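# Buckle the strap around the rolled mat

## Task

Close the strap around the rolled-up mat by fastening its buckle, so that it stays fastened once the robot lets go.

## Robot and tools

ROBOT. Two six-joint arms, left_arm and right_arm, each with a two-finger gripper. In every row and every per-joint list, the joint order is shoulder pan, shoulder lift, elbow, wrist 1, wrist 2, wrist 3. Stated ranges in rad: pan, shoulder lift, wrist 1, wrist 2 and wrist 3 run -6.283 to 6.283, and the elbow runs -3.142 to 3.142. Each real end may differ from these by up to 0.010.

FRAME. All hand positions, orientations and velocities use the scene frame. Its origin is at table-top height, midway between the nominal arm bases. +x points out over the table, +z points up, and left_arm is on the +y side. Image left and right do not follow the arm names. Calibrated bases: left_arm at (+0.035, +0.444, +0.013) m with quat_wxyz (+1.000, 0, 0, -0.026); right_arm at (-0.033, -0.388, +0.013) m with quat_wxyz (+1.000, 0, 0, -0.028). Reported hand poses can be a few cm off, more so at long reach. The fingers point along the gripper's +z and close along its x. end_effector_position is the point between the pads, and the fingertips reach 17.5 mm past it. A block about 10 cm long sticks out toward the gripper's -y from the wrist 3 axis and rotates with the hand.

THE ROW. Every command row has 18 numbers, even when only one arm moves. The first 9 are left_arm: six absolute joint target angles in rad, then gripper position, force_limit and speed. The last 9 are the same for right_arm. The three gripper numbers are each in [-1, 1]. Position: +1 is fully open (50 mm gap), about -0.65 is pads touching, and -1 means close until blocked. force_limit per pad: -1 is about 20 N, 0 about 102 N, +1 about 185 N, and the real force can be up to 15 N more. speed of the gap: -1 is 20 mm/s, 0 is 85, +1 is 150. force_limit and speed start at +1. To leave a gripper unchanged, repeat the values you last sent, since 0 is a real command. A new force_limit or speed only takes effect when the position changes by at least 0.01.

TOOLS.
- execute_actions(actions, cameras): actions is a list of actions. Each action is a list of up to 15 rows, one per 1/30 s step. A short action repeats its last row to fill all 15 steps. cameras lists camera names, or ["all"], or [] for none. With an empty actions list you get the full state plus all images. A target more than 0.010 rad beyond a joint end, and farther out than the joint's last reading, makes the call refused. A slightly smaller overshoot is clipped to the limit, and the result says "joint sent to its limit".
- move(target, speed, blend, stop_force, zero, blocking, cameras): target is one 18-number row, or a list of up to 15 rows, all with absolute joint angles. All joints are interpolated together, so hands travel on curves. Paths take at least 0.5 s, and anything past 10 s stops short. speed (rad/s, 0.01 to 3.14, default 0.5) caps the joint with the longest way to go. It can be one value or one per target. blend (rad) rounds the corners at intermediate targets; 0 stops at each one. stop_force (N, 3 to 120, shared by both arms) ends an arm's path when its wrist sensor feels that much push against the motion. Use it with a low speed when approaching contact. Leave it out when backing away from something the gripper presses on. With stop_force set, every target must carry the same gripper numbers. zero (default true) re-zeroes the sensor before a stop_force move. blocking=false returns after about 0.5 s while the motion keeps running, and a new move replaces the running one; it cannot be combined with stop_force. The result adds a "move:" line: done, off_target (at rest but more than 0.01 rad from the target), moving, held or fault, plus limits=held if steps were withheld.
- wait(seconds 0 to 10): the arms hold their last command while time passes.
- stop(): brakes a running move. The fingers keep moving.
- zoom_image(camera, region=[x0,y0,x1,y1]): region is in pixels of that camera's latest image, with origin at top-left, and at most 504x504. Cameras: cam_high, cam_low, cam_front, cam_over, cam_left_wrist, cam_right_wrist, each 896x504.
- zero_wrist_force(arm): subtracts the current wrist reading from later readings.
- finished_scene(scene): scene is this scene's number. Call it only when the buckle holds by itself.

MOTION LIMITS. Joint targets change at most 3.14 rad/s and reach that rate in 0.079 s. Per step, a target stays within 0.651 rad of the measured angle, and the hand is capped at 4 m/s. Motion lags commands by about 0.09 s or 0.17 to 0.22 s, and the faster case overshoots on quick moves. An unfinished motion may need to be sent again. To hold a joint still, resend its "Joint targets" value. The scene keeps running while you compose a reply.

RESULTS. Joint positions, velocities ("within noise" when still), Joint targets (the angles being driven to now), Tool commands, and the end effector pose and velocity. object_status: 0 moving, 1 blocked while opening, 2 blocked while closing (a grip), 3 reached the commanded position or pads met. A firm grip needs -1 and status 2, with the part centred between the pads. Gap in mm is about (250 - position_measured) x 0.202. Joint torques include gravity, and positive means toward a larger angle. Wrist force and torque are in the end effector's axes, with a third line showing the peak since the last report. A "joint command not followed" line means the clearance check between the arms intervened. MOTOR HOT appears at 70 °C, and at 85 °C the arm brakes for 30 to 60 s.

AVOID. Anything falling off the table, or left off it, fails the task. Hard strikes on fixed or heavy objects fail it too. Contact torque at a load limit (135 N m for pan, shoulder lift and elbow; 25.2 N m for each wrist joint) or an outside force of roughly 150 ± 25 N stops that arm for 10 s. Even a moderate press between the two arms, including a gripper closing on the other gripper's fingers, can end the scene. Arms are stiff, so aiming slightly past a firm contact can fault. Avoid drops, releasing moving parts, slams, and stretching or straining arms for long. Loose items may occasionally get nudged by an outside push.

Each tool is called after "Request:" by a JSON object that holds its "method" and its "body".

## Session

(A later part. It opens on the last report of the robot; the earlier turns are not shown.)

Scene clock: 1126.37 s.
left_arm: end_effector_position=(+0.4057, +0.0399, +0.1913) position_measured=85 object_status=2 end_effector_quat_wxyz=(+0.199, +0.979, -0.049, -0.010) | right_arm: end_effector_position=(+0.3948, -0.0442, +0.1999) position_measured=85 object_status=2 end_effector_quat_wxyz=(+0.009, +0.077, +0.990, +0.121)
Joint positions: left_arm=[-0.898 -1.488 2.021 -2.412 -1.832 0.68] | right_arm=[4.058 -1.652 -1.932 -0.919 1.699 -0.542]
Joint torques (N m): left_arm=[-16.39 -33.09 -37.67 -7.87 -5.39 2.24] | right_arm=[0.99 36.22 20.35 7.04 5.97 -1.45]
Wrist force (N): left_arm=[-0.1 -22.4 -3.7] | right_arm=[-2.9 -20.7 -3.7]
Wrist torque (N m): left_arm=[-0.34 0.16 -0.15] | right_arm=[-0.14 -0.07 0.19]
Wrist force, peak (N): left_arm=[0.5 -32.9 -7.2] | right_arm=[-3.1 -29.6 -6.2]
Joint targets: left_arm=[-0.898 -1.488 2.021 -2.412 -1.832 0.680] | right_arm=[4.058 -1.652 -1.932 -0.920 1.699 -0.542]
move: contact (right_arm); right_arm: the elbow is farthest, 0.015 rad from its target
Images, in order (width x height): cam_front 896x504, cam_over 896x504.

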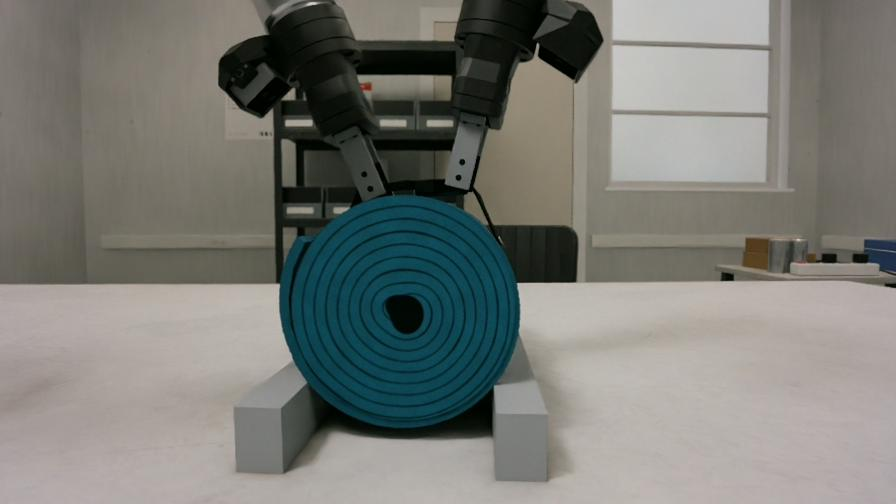

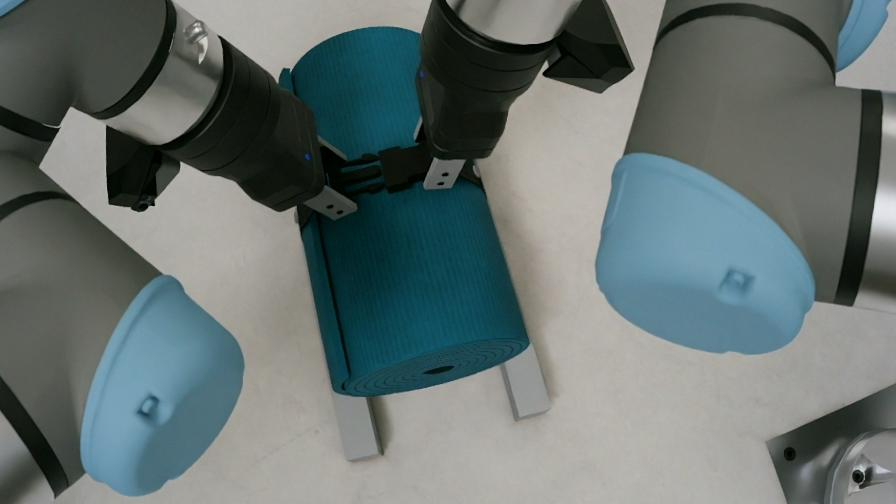

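Request:
{"method": "zoom_image", "body": {"camera": "cam_front", "region": [380, 165, 490, 205]}}

Request:
{"method": "zoom_image", "body": {"camera": "cam_over", "region": [330, 130, 430, 205]}}

Request:
{"method": "execute_actions", "body": {"actions": [], "cameras": ["cam_low", "cam_high", "cam_left_wrist", "cam_right_wrist"]}}

Request:
{"method": "zoom_image", "body": {"camera": "cam_low", "region": [480, 140, 580, 220]}}

Request:
{"method": "zoom_image", "body": {"camera": "cam_high", "region": [400, 150, 520, 240]}}

Scaled by 4.582.

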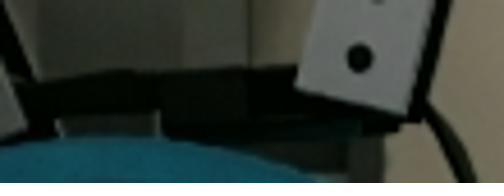

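Scaled by 5.040.

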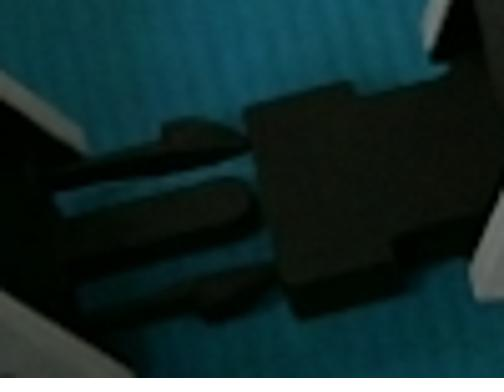

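Scene clock: 1144.73 s.
left_arm: end_effector_position=(+0.4057, +0.0399, +0.1913) position_measured=85 object_status=2 end_effector_quat_wxyz=(+0.199, +0.979, -0.049, -0.010) | right_arm: end_effector_position=(+0.3948, -0.0442, +0.1999) position_measured=85 object_status=2 end_effector_quat_wxyz=(+0.009, +0.077, +0.990, +0.121)
Joint positions: left_arm=[-0.898 -1.488 2.021 -2.412 -1.832 0.68] | right_arm=[4.058 -1.652 -1.932 -0.92 1.699 -0.542]
Joint velocities: within noise
Joint torques (N m): left_arm=[-16.02 -33.44 -37.37 -9.46 -5.34 2.22] | right_arm=[1.66 36.6 21.63 5.97 5.96 -1.4]
Motor temperatures (°C): left_arm=[27 32 30 33 36 33] | right_arm=[36 34 25 30 43 37]
Wrist force (N): left_arm=[0.0 -22.5 -3.5] | right_arm=[-2.9 -20.9 -3.5]
Wrist torque (N m): left_arm=[-0.36 0.13 -0.15] | right_arm=[-0.18 -0.07 0.19]
Wrist force, peak (N): left_arm=[-0.2 -22.7 -3.2] | right_arm=[-3.0 -21.0 -3.8]
Joint targets: left_arm=[-0.898 -1.488 2.021 -2.412 -1.832 0.680] | right_arm=[4.058 -1.652 -1.932 -0.920 1.699 -0.542]
Tool commands: left_gripper/position=-1.0 left_gripper/force_limit=-0.6 left_gripper/speed=-1.0 right_gripper/position=-1.0 right_gripper/force_limit=-0.6 right_gripper/speed=-1.0
Images, in order (width x height): cam_high 896x504, cam_low 896x504, cam_left_wrist 896x504, cam_right_wrist 896x504.

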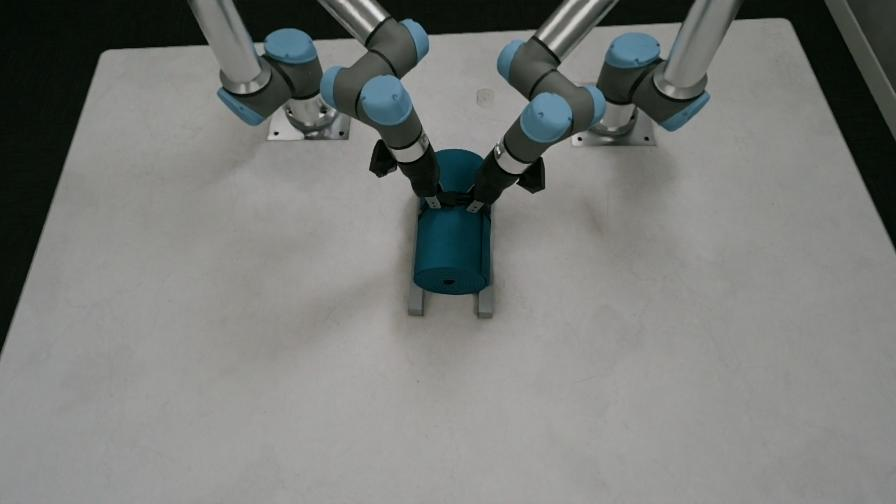

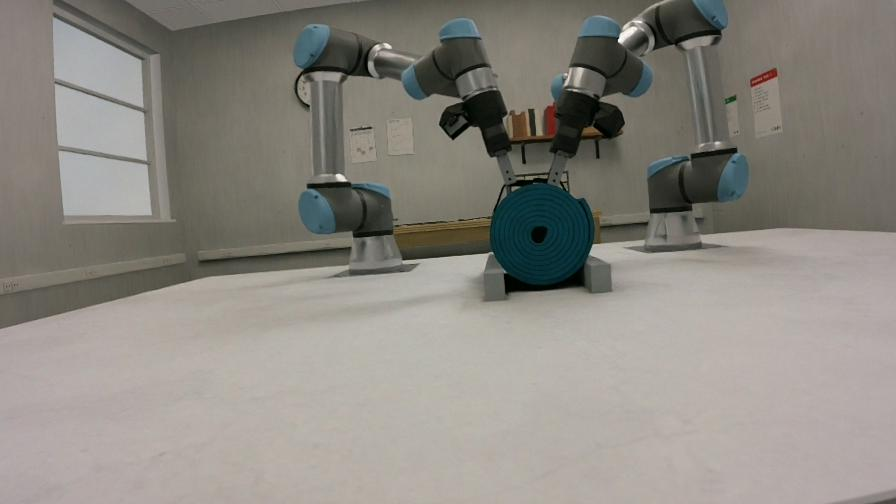

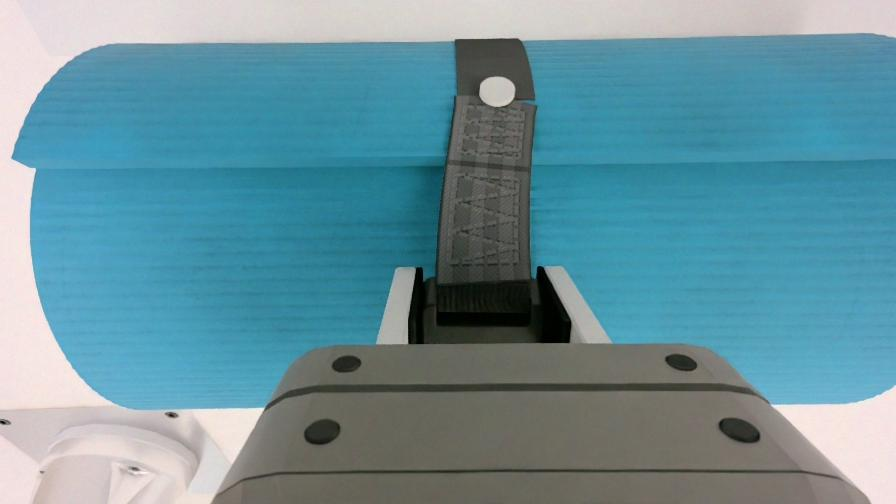

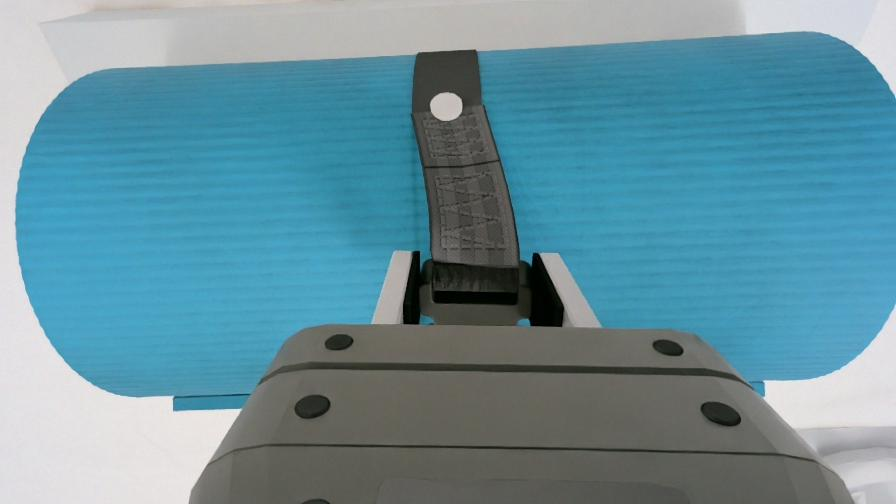

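Scaled by 5.040.

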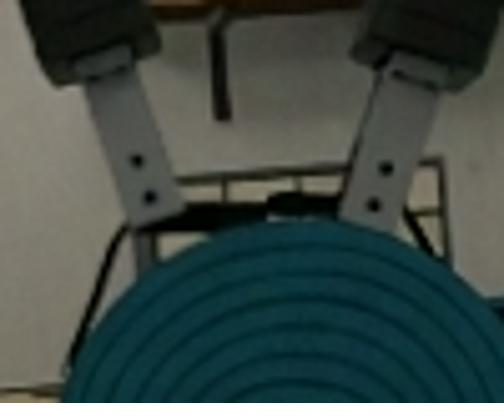

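Scaled by 4.200.

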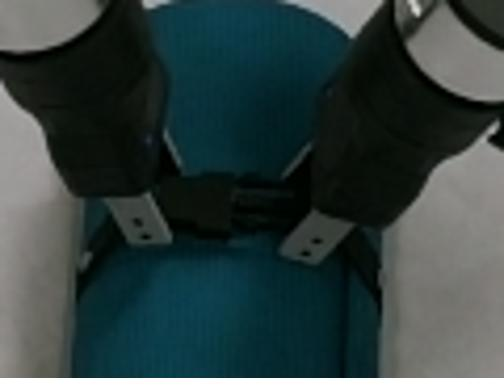

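Request:
{"method": "move", "body": {"target": [-0.898,-1.4884,2.0212,-2.4124,-1.8316,0.6799,-1,-0.6,-1, 4.0838,-1.6231,-1.9697,-0.8774,1.6404,-0.5175,-1,-0.6,-1], "speed": 0.05}}

Request:
{"method": "move", "body": {"target": [-0.898,-1.4884,2.0212,-2.4124,-1.8316,0.6799,-1,-0.6,-1, 4.1041,-1.6518,-1.9405,-0.8767,1.6354,-0.4977,-1,-0.6,-1], "speed": 0.02, "stop_force": 22, "cameras": ["cam_front","cam_over","cam_low"]}}

Request:
{"method": "zoom_image", "body": {"camera": "cam_over", "region": [330, 130, 430, 205]}}

Request:
{"method": "zoom_image", "body": {"camera": "cam_front", "region": [370, 140, 510, 230]}}

Request:
{"method": "zoom_image", "body": {"camera": "cam_low", "region": [490, 160, 580, 210]}}

Scene clock: 1184.23 s.
left_arm: end_effector_position=(+0.4057, +0.0399, +0.1914) position_measured=85 object_status=2 end_effector_quat_wxyz=(+0.199, +0.979, -0.049, -0.010) | right_arm: end_effector_position=(+0.3938, -0.0473, +0.2016) position_measured=85 object_status=2 end_effector_quat_wxyz=(+0.040, +0.079, +0.989, +0.119)
Joint positions: left_arm=[-0.898 -1.488 2.021 -2.412 -1.832 0.68] | right_arm=[4.084 -1.623 -1.97 -0.877 1.64 -0.517]
Joint torques (N m): left_arm=[4.02 -33.16 -22.79 -2.34 0.43 2.14] | right_arm=[-5.88 18.78 30.76 2.81 2.58 -0.41]
Wrist force (N): left_arm=[0.1 -4.2 2.9] | right_arm=[-0.5 0.4 0.2]
Wrist torque (N m): left_arm=[-0.20 0.16 -0.01] | right_arm=[0.22 -0.11 0.01]
Wrist force, peak (N): left_arm=[-0.1 -22.6 -3.5] | right_arm=[-3.0 -21.0 -3.5]
Joint targets: left_arm=[-0.898 -1.488 2.021 -2.412 -1.832 0.680] | right_arm=[4.084 -1.623 -1.970 -0.877 1.640 -0.517]
move: done

Scene clock: 1185.43 s.
left_arm: end_effector_position=(+0.4057, +0.0399, +0.1913) position_measured=85 object_status=2 end_effector_quat_wxyz=(+0.199, +0.979, -0.049, -0.010) | right_arm: end_effector_position=(+0.3942, -0.0437, +0.2014) position_measured=85 object_status=2 end_effector_quat_wxyz=(+0.040, +0.079, +0.989, +0.119)
Joint positions: left_arm=[-0.898 -1.488 2.021 -2.412 -1.832 0.68] | right_arm=[4.088 -1.629 -1.964 -0.878 1.639 -0.513]
Joint torques (N m): left_arm=[-18.06 -34.07 -36.93 -9.71 -6 2.09] | right_arm=[1.37 35.79 21.36 9.24 5.72 -1.26]
Wrist force (N): left_arm=[0.9 -24.2 -3.9] | right_arm=[-1.3 -21.2 -4.5]
Wrist torque (N m): left_arm=[-0.47 0.23 -0.25] | right_arm=[0.05 -0.16 0.20]
Wrist force, peak (N): left_arm=[1.1 -30.2 -6.0] | right_arm=[-1.5 -26.0 -6.3]
Joint targets: left_arm=[-0.898 -1.488 2.021 -2.412 -1.832 0.680] | right_arm=[4.088 -1.629 -1.964 -0.878 1.639 -0.513]
move: contact (right_arm); right_arm: the shoulder lift is farthest, 0.023 rad from its target
Images, in order (width x height): cam_low 896x504, cam_front 896x504, cam_over 896x504.

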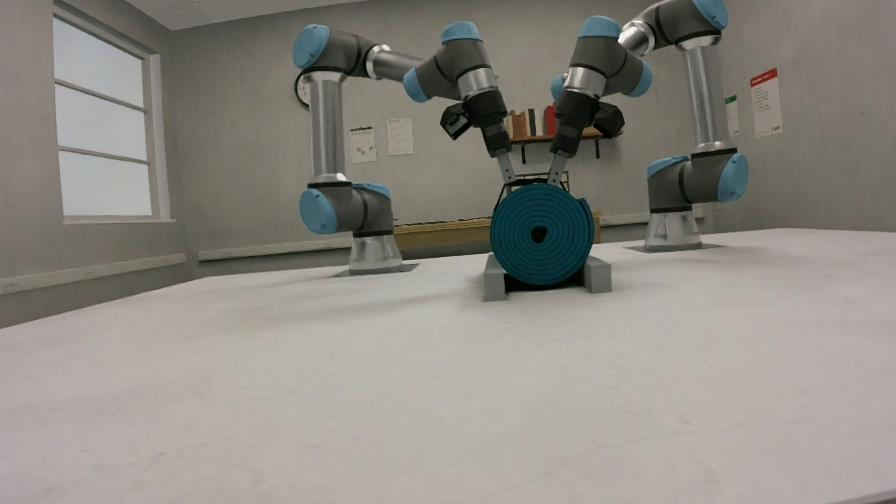

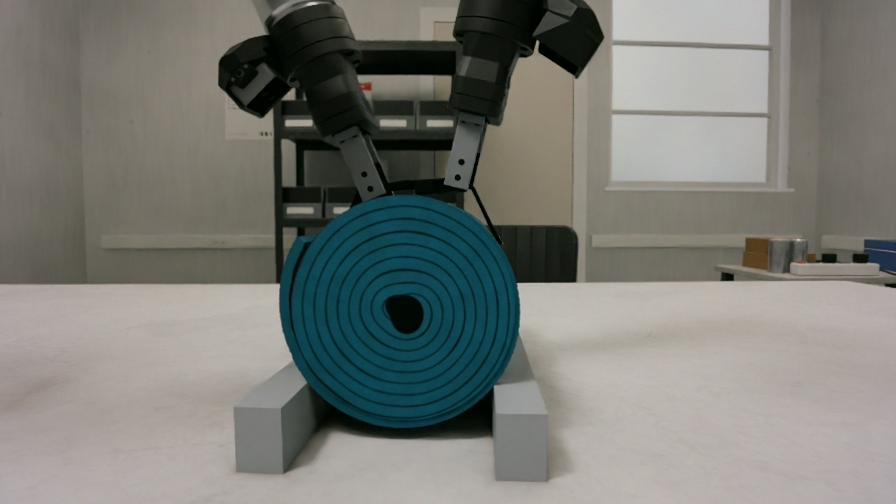

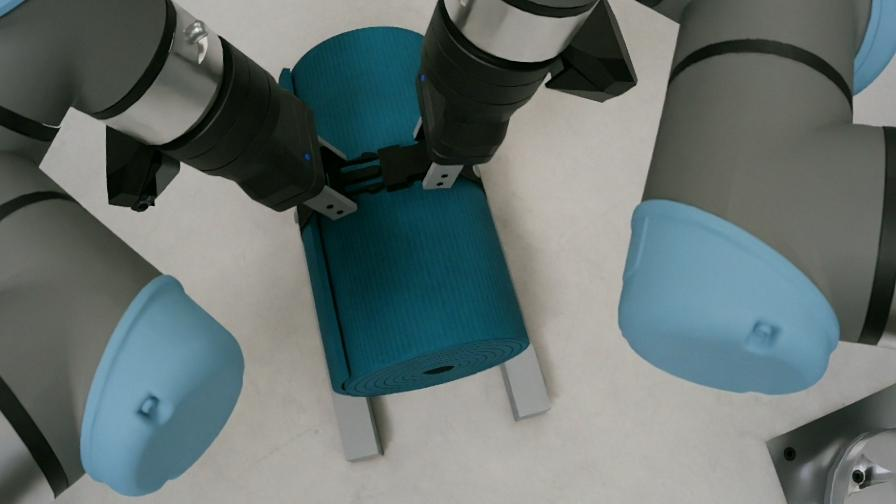

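Scaled by 5.040.

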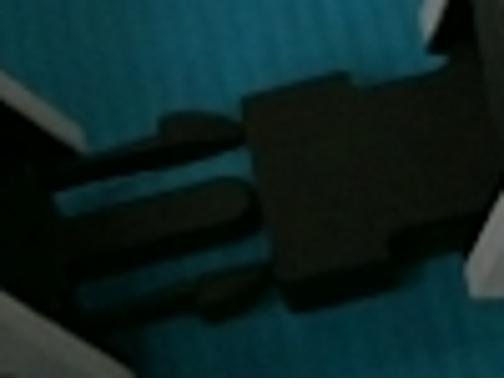

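Scaled by 3.600.

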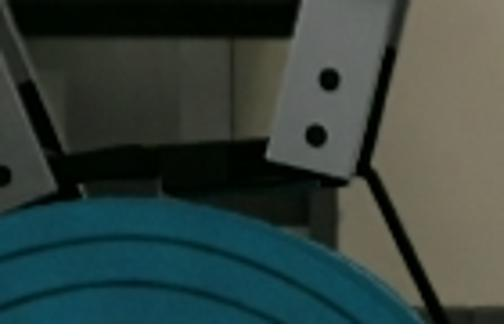

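Scaled by 5.600.

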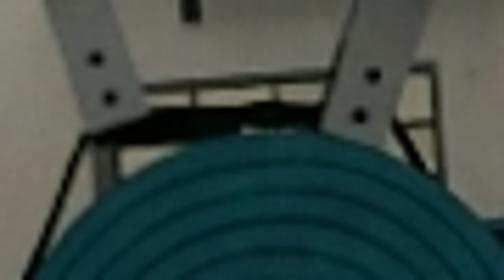

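Request:
{"method": "move", "body": {"target": [-0.898,-1.4884,2.0212,-2.4124,-1.8316,0.6799,-1,-0.6,-1, 4.0704,-1.6304,-1.9519,-0.9045,1.6704,-0.5305,-1,-0.6,-1], "speed": 0.05}}

Request:
{"method": "move", "body": {"target": [-0.898,-1.4884,2.0212,-2.4124,-1.8316,0.6799,-1,-0.6,-1, 4.0888,-1.6558,-1.926,-0.9032,1.6662,-0.5122,-1,-0.6,-1], "speed": 0.02, "stop_force": 22, "cameras": ["cam_front","cam_over","cam_low"]}}

Request:
{"method": "zoom_image", "body": {"camera": "cam_over", "region": [330, 130, 430, 205]}}

Request:
{"method": "zoom_image", "body": {"camera": "cam_front", "region": [370, 140, 510, 230]}}

Request:
{"method": "zoom_image", "body": {"camera": "cam_low", "region": [490, 160, 580, 210]}}

Scene clock: 1220.77 s.
left_arm: end_effector_position=(+0.4057, +0.0399, +0.1914) position_measured=85 object_status=2 end_effector_quat_wxyz=(+0.199, +0.979, -0.049, -0.010) | right_arm: end_effector_position=(+0.3930, -0.0473, +0.2032) position_measured=85 object_status=2 end_effector_quat_wxyz=(+0.024, +0.078, +0.989, +0.120)
Joint positions: left_arm=[-0.898 -1.488 2.021 -2.412 -1.832 0.68] | right_arm=[4.07 -1.63 -1.952 -0.905 1.671 -0.531]
Joint torques (N m): left_arm=[5.82 -33.86 -20.79 -2.17 0.56 2.31] | right_arm=[6.23 18.1 22.45 5.86 -1.64 0.94]
Wrist force (N): left_arm=[0.5 -4.5 2.9] | right_arm=[-1.3 0.3 1.1]
Wrist torque (N m): left_arm=[-0.25 0.10 -0.01] | right_arm=[0.28 -0.05 0.07]
Wrist force, peak (N): left_arm=[0.9 -24.8 -3.9] | right_arm=[-1.4 -21.7 -4.8]
Joint targets: left_arm=[-0.898 -1.488 2.021 -2.412 -1.832 0.680] | right_arm=[4.070 -1.630 -1.952 -0.904 1.670 -0.530]
move: done

Scene clock: 1222.00 s.
left_arm: end_effector_position=(+0.4058, +0.0399, +0.1913) position_measured=85 object_status=2 end_effector_quat_wxyz=(+0.199, +0.979, -0.049, -0.010) | right_arm: end_effector_position=(+0.3936, -0.0426, +0.2030) position_measured=85 object_status=2 end_effector_quat_wxyz=(+0.024, +0.078, +0.989, +0.120)
Joint positions: left_arm=[-0.898 -1.488 2.021 -2.412 -1.832 0.68] | right_arm=[4.076 -1.638 -1.944 -0.904 1.669 -0.525]
Joint torques (N m): left_arm=[-16.7 -34.07 -35.7 -8.85 -5.31 2.13] | right_arm=[-0.28 37.89 22.42 9.23 5.43 -1.24]
Wrist force (N): left_arm=[2.7 -21.2 -4.1] | right_arm=[-0.5 -19.6 -2.2]
Wrist torque (N m): left_arm=[-0.53 0.08 -0.09] | right_arm=[0.10 -0.01 -0.06]
Wrist force, peak (N): left_arm=[0.9 -28.3 -6.5] | right_arm=[-2.5 -25.3 -3.7]
Joint targets: left_arm=[-0.898 -1.488 2.021 -2.412 -1.832 0.680] | right_arm=[4.076 -1.638 -1.944 -0.904 1.669 -0.525]
move: contact (right_arm); right_arm: the shoulder lift is farthest, 0.018 rad from its target
Images, in order (width x height): cam_low 896x504, cam_front 896x504, cam_over 896x504.

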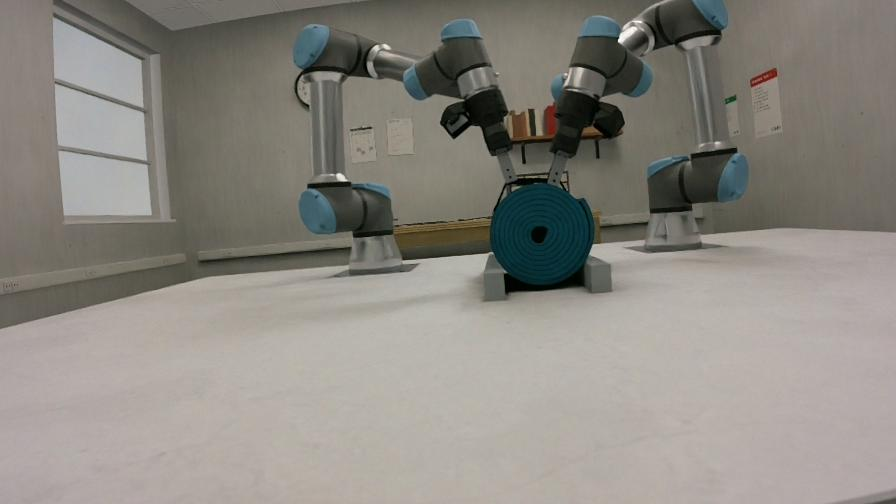

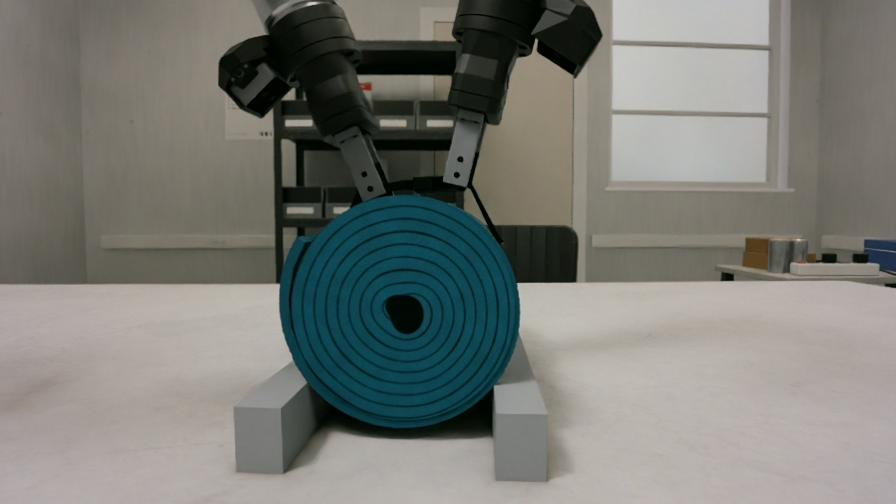

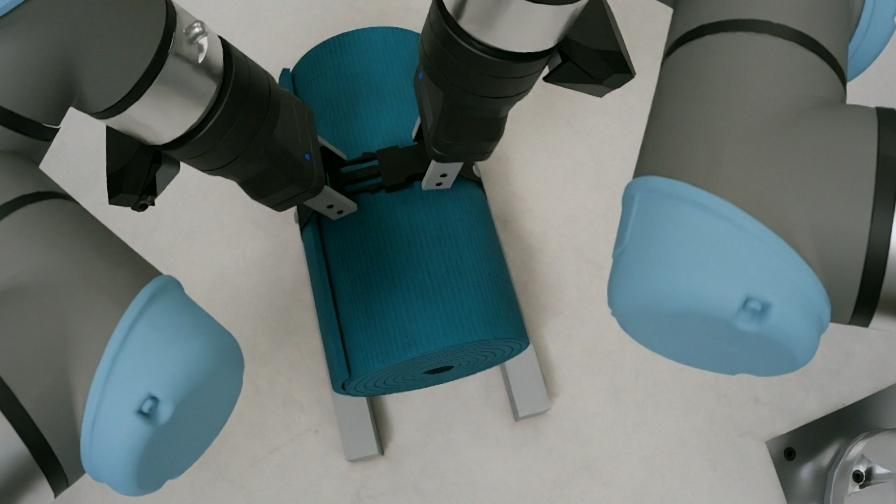

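Scaled by 5.040.

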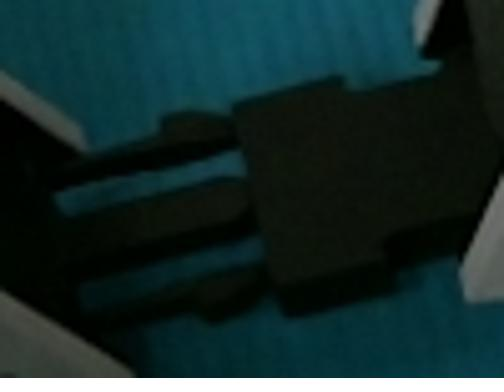

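Scaled by 3.600.

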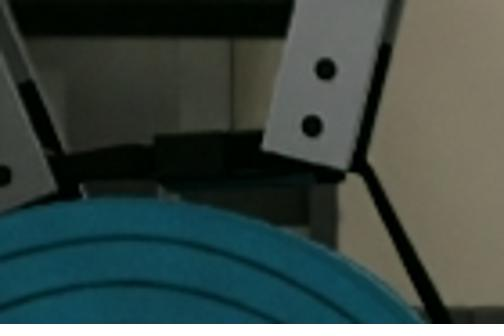

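Scaled by 5.600.

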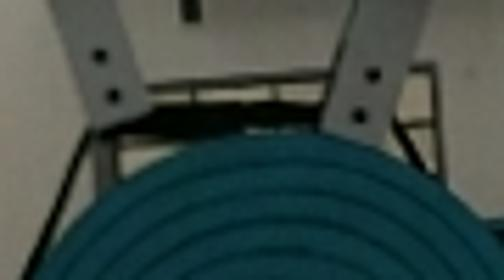

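Request:
{"method": "move", "body": {"target": [-0.898,-1.4884,2.0212,-2.4124,-1.8316,0.6799,-1,-0.6,-1, 4.0888,-1.6558,-1.926,-0.9032,1.6662,-0.5122,-1,-0.6,-1], "speed": 0.02, "stop_force": 28, "cameras": ["cam_front","cam_over","cam_low"]}}

Request:
{"method": "zoom_image", "body": {"camera": "cam_over", "region": [330, 130, 430, 205]}}

Request:
{"method": "zoom_image", "body": {"camera": "cam_front", "region": [370, 140, 510, 230]}}

Scene clock: 1232.97 s.
left_arm: end_effector_position=(+0.4057, +0.0399, +0.1913) position_measured=85 object_status=2 end_effector_quat_wxyz=(+0.199, +0.979, -0.049, -0.010) | right_arm: end_effector_position=(+0.3946, -0.0314, +0.2027) position_measured=85 object_status=2 end_effector_quat_wxyz=(+0.024, +0.078, +0.989, +0.120)
Joint positions: left_arm=[-0.898 -1.488 2.021 -2.412 -1.832 0.68] | right_arm=[4.089 -1.656 -1.926 -0.903 1.666 -0.512]
Joint torques (N m): left_arm=[-4.75 -33.08 -31.94 -8.88 -3.2 2.09] | right_arm=[6.87 38.36 26.49 11.41 7.96 -0.86]
Wrist force (N): left_arm=[-2.1 -31.7 -9.5] | right_arm=[-5.6 -31.0 -4.3]
Wrist torque (N m): left_arm=[-0.76 0.16 0.12] | right_arm=[0.28 0.02 0.10]
Wrist force, peak (N): left_arm=[0.7 -38.4 -10.1] | right_arm=[-3.5 -34.8 -6.3]
Joint targets: left_arm=[-0.898 -1.488 2.021 -2.412 -1.832 0.680] | right_arm=[4.089 -1.656 -1.926 -0.903 1.666 -0.512]
move: done
Images, in order (width x height): cam_low 896x504, cam_front 896x504, cam_over 896x504.

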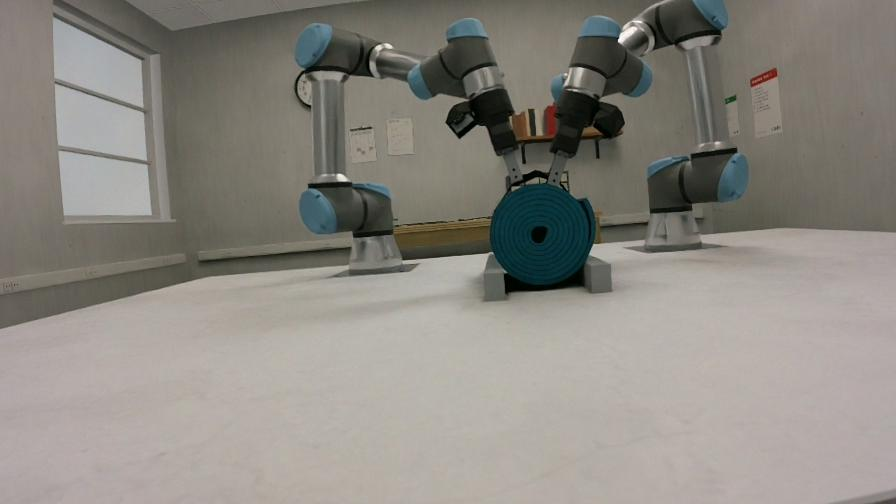

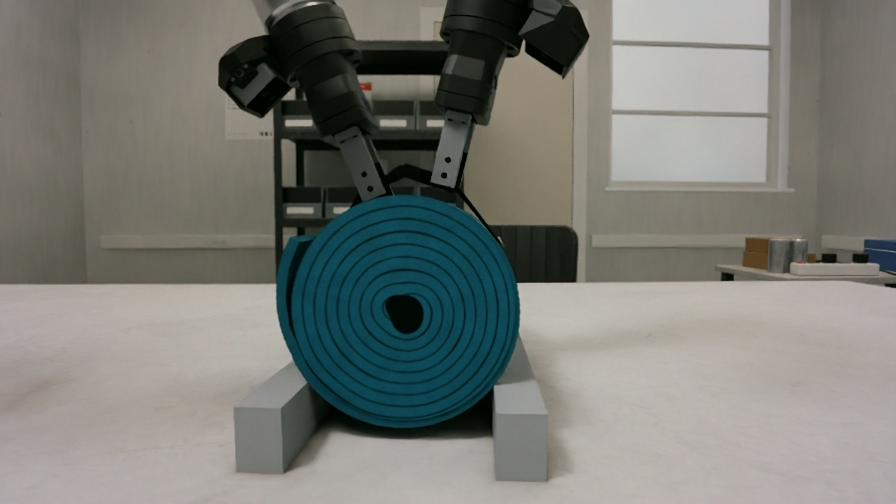

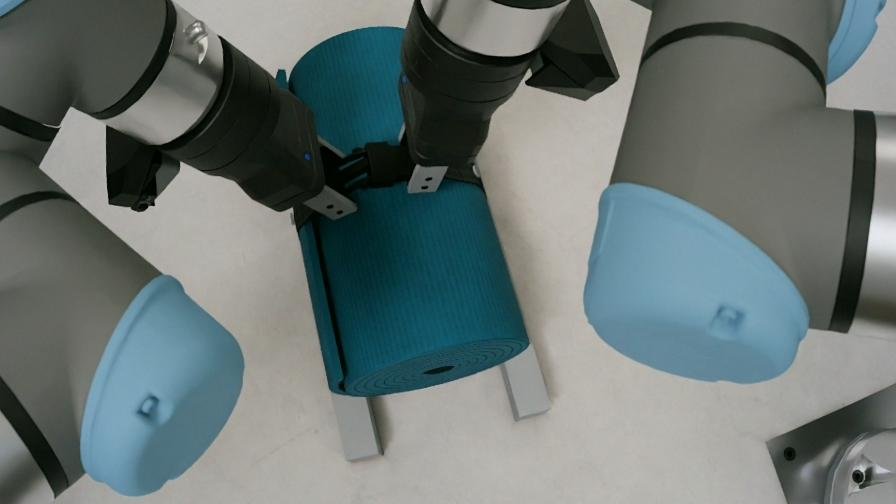

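Scaled by 5.040.

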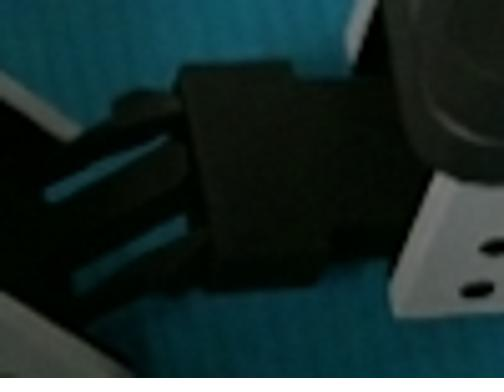

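Scaled by 3.600.

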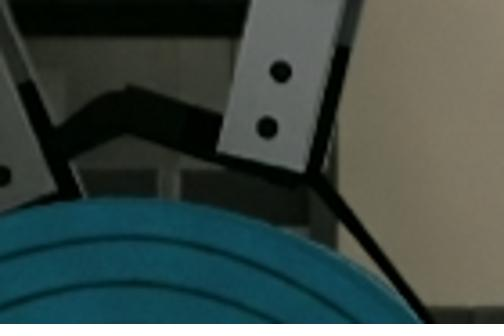

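Request:
{"method": "move", "body": {"target": [-0.898,-1.4884,2.0212,-2.4124,-1.8316,0.6799,-1,-0.6,-1, 4.0577,-1.6126,-1.9694,-0.9054,1.6732,-0.5428,-1,-0.6,-1], "speed": 0.08, "cameras": ["cam_front","cam_over","cam_low"]}}

Request:
{"method": "zoom_image", "body": {"camera": "cam_over", "region": [330, 130, 430, 205]}}

Request:
{"method": "zoom_image", "body": {"camera": "cam_front", "region": [370, 140, 510, 230]}}

Request:
{"method": "zoom_image", "body": {"camera": "cam_low", "region": [490, 160, 580, 210]}}

Scene clock: 1241.07 s.
left_arm: end_effector_position=(+0.4057, +0.0399, +0.1913) position_measured=85 object_status=2 end_effector_quat_wxyz=(+0.199, +0.979, -0.049, -0.010) | right_arm: end_effector_position=(+0.3917, -0.0582, +0.2036) position_measured=85 object_status=2 end_effector_quat_wxyz=(+0.025, +0.078, +0.989, +0.121)
Joint positions: left_arm=[-0.898 -1.488 2.021 -2.412 -1.832 0.68] | right_arm=[4.058 -1.612 -1.97 -0.905 1.673 -0.543]
Joint torques (N m): left_arm=[-3.17 -33.63 -24.98 -1.38 0.74 2.08] | right_arm=[5.8 15.81 31.89 2.81 0.98 0.99]
Wrist force (N): left_arm=[0.0 -3.0 2.0] | right_arm=[-0.1 0.8 -0.7]
Wrist torque (N m): left_arm=[-0.13 0.12 -0.01] | right_arm=[0.12 -0.08 0.09]
Wrist force, peak (N): left_arm=[-2.0 -31.9 -9.7] | right_arm=[-5.4 -31.1 -4.7]
Joint targets: left_arm=[-0.898 -1.488 2.021 -2.412 -1.832 0.680] | right_arm=[4.058 -1.613 -1.969 -0.905 1.673 -0.543]
move: done
Images, in order (width x height): cam_low 896x504, cam_front 896x504, cam_over 896x504.

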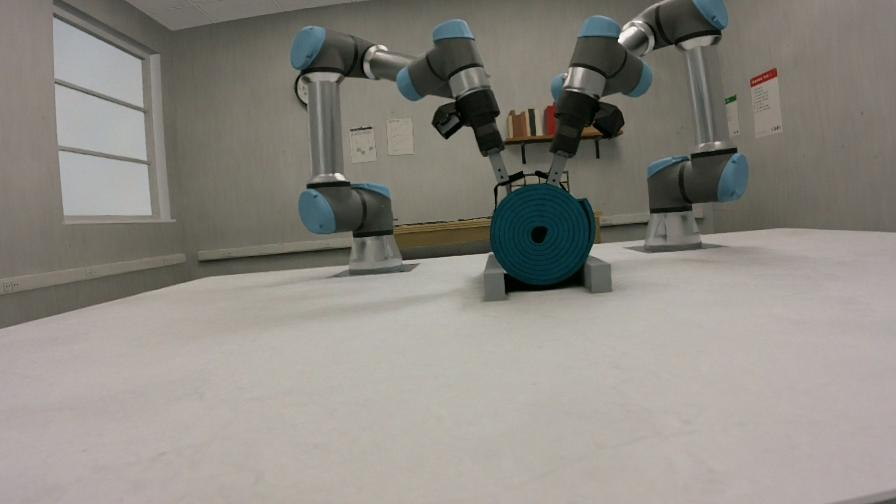

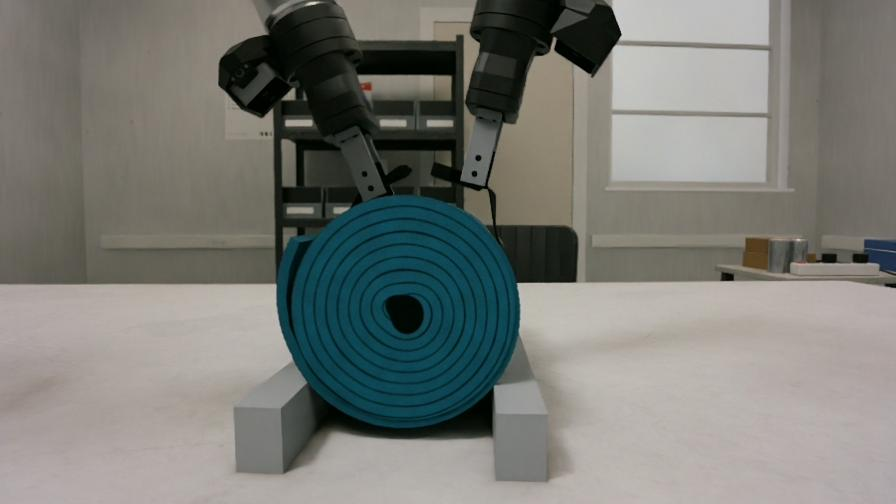

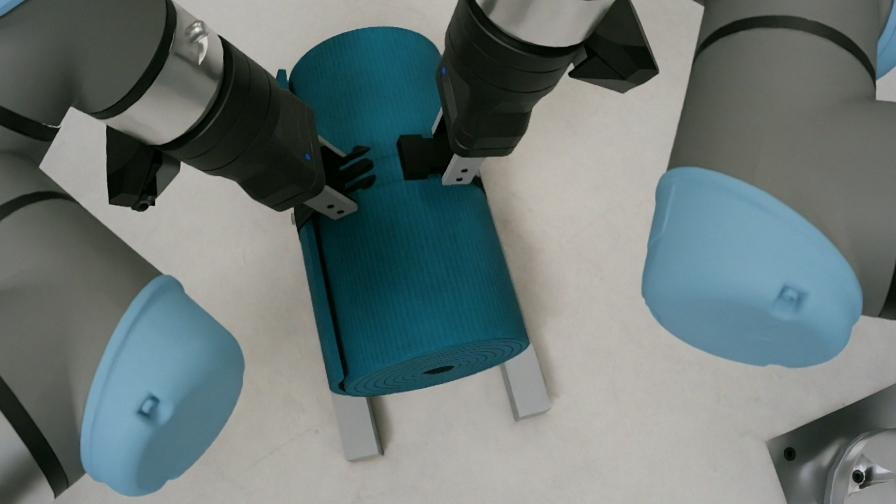

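Scaled by 5.040.

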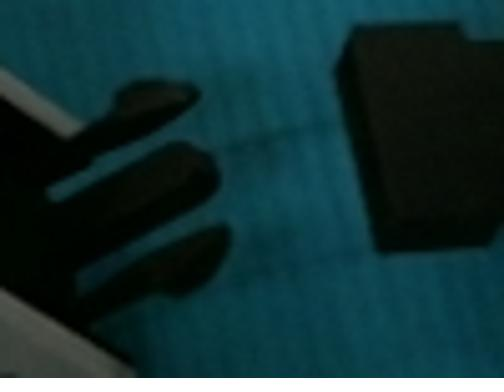

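Scaled by 3.600.

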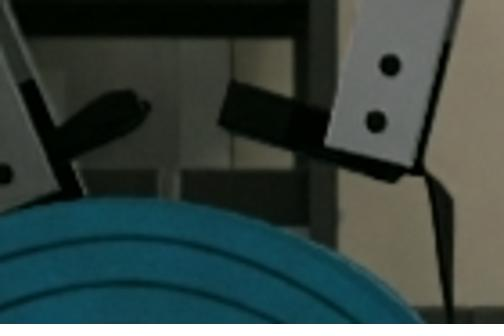

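Scaled by 5.600.

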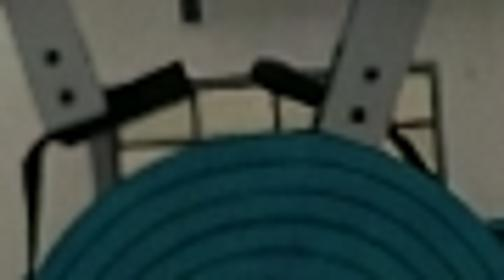

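Request:
{"method": "move", "body": {"target": [[-0.898,-1.4884,2.0212,-2.4124,-1.8316,0.6799,-1,-0.6,-1, 3.9451,-1.5483,-2.2067,-0.393,1.8195,-0.371,-1,-0.6,-1],[-0.898,-1.4884,2.0212,-2.4124,-1.8316,0.6799,-1,-0.6,-1, 3.962,-1.64,-2.208,-0.305,1.81,-0.354,-1,-0.6,-1]], "speed": 0.12, "stop_force": 10}}

Request:
{"method": "move", "body": {"target": [[-0.898,-1.4884,2.0212,-2.4124,-1.8316,0.6799,-1,-0.6,-1, 3.962,-1.64,-2.208,-0.305,1.81,-0.354,1,-0.6,-1],[-0.898,-1.4884,2.0212,-2.4124,-1.8316,0.6799,-1,-0.6,-1, 3.9451,-1.5483,-2.2067,-0.393,1.8195,-0.371,1,-0.6,-1]], "speed": 0.2, "cameras": ["cam_front","cam_over","cam_right_wrist"]}}

Request:
{"method": "zoom_image", "body": {"camera": "cam_front", "region": [370, 140, 510, 230]}}

Request:
{"method": "zoom_image", "body": {"camera": "cam_over", "region": [330, 110, 490, 210]}}

Scene clock: 1268.27 s.
left_arm: end_effector_position=(+0.4057, +0.0399, +0.1913) position_measured=85 object_status=2 end_effector_quat_wxyz=(+0.199, +0.979, -0.049, -0.010) | right_arm: end_effector_position=(+0.4106, -0.0622, +0.1841) position_measured=85 object_status=2 end_effector_quat_wxyz=(+0.054, +0.182, +0.937, +0.292)
Joint positions: left_arm=[-0.898 -1.488 2.021 -2.412 -1.832 0.68] | right_arm=[3.962 -1.64 -2.208 -0.305 1.81 -0.354]
Joint torques (N m): left_arm=[-3.25 -34.72 -20.72 -1.7 0.79 2.15] | right_arm=[-6.61 32.54 12.2 4.97 3.25 -0.83]
Wrist force (N): left_arm=[0.3 -3.0 1.6] | right_arm=[-0.5 0.5 -1.8]
Wrist torque (N m): left_arm=[-0.14 0.08 -0.01] | right_arm=[0.03 0.06 -0.22]
Wrist force, peak (N): left_arm=[0.1 -3.3 2.1] | right_arm=[0.0 -3.0 2.3]
Joint targets: left_arm=[-0.898 -1.488 2.021 -2.412 -1.832 0.680] | right_arm=[3.962 -1.640 -2.208 -0.305 1.810 -0.354]
move: done

Scene clock: 1270.20 s.
left_arm: end_effector_position=(+0.4057, +0.0399, +0.1913) position_measured=85 object_status=2 end_effector_quat_wxyz=(+0.199, +0.979, -0.049, -0.010) | right_arm: end_effector_position=(+0.4026, -0.0789, +0.2155) position_measured=3 object_status=3 end_effector_quat_wxyz=(+0.057, +0.180, +0.936, +0.296)
Joint positions: left_arm=[-0.898 -1.488 2.021 -2.412 -1.832 0.68] | right_arm=[3.945 -1.548 -2.207 -0.393 1.82 -0.371]
Joint torques (N m): left_arm=[-2.95 -32.86 -20.91 -1.55 0.85 2.2] | right_arm=[5.9 16.59 26.66 4.23 -1.53 1.05]
Wrist force (N): left_arm=[0.1 -3.0 1.8] | right_arm=[-0.2 0.4 -0.8]
Wrist torque (N m): left_arm=[-0.13 0.12 -0.01] | right_arm=[0.02 0.08 -0.14]
Wrist force, peak (N): left_arm=[0.0 -3.0 2.2] | right_arm=[0.0 0.8 -2.3]
Joint targets: left_arm=[-0.898 -1.488 2.021 -2.412 -1.832 0.680] | right_arm=[3.945 -1.548 -2.207 -0.393 1.819 -0.371]
move: done
Images, in order (width x height): cam_front 896x504, cam_over 896x504, cam_right_wrist 896x504.

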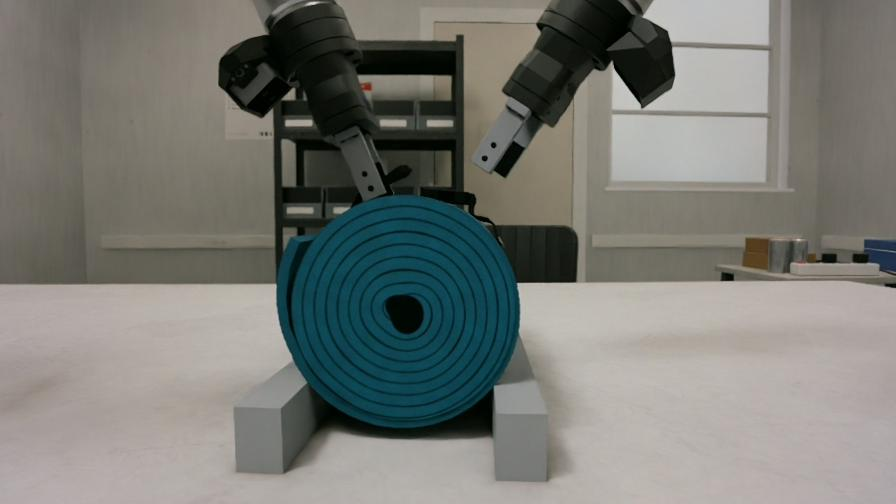

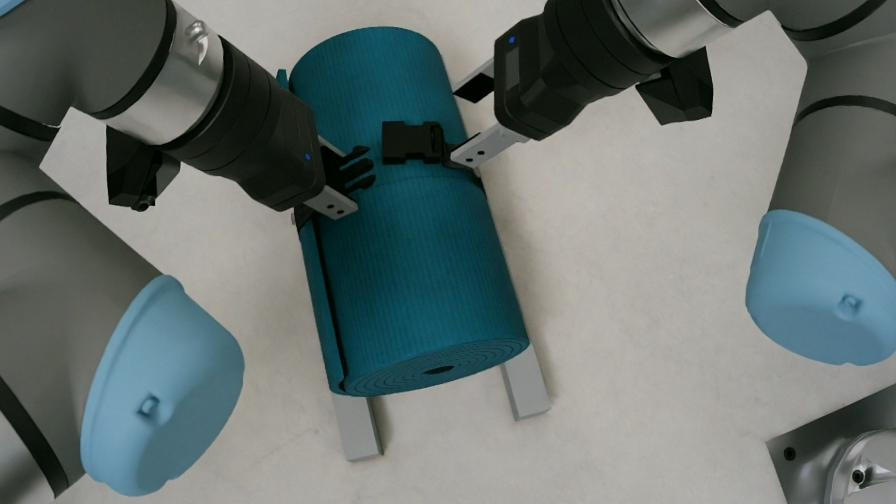

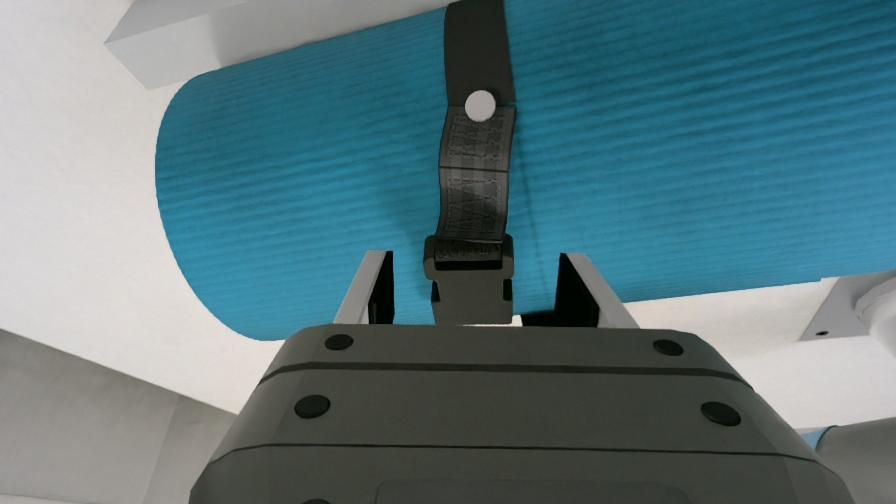

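Scaled by 3.600.

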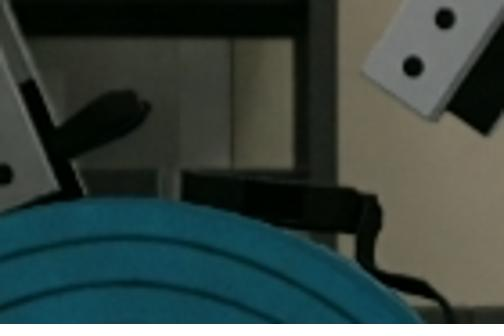

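Scaled by 3.150.

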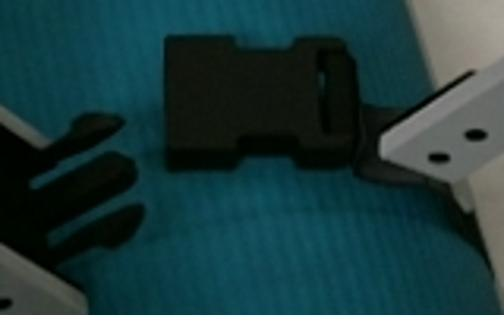

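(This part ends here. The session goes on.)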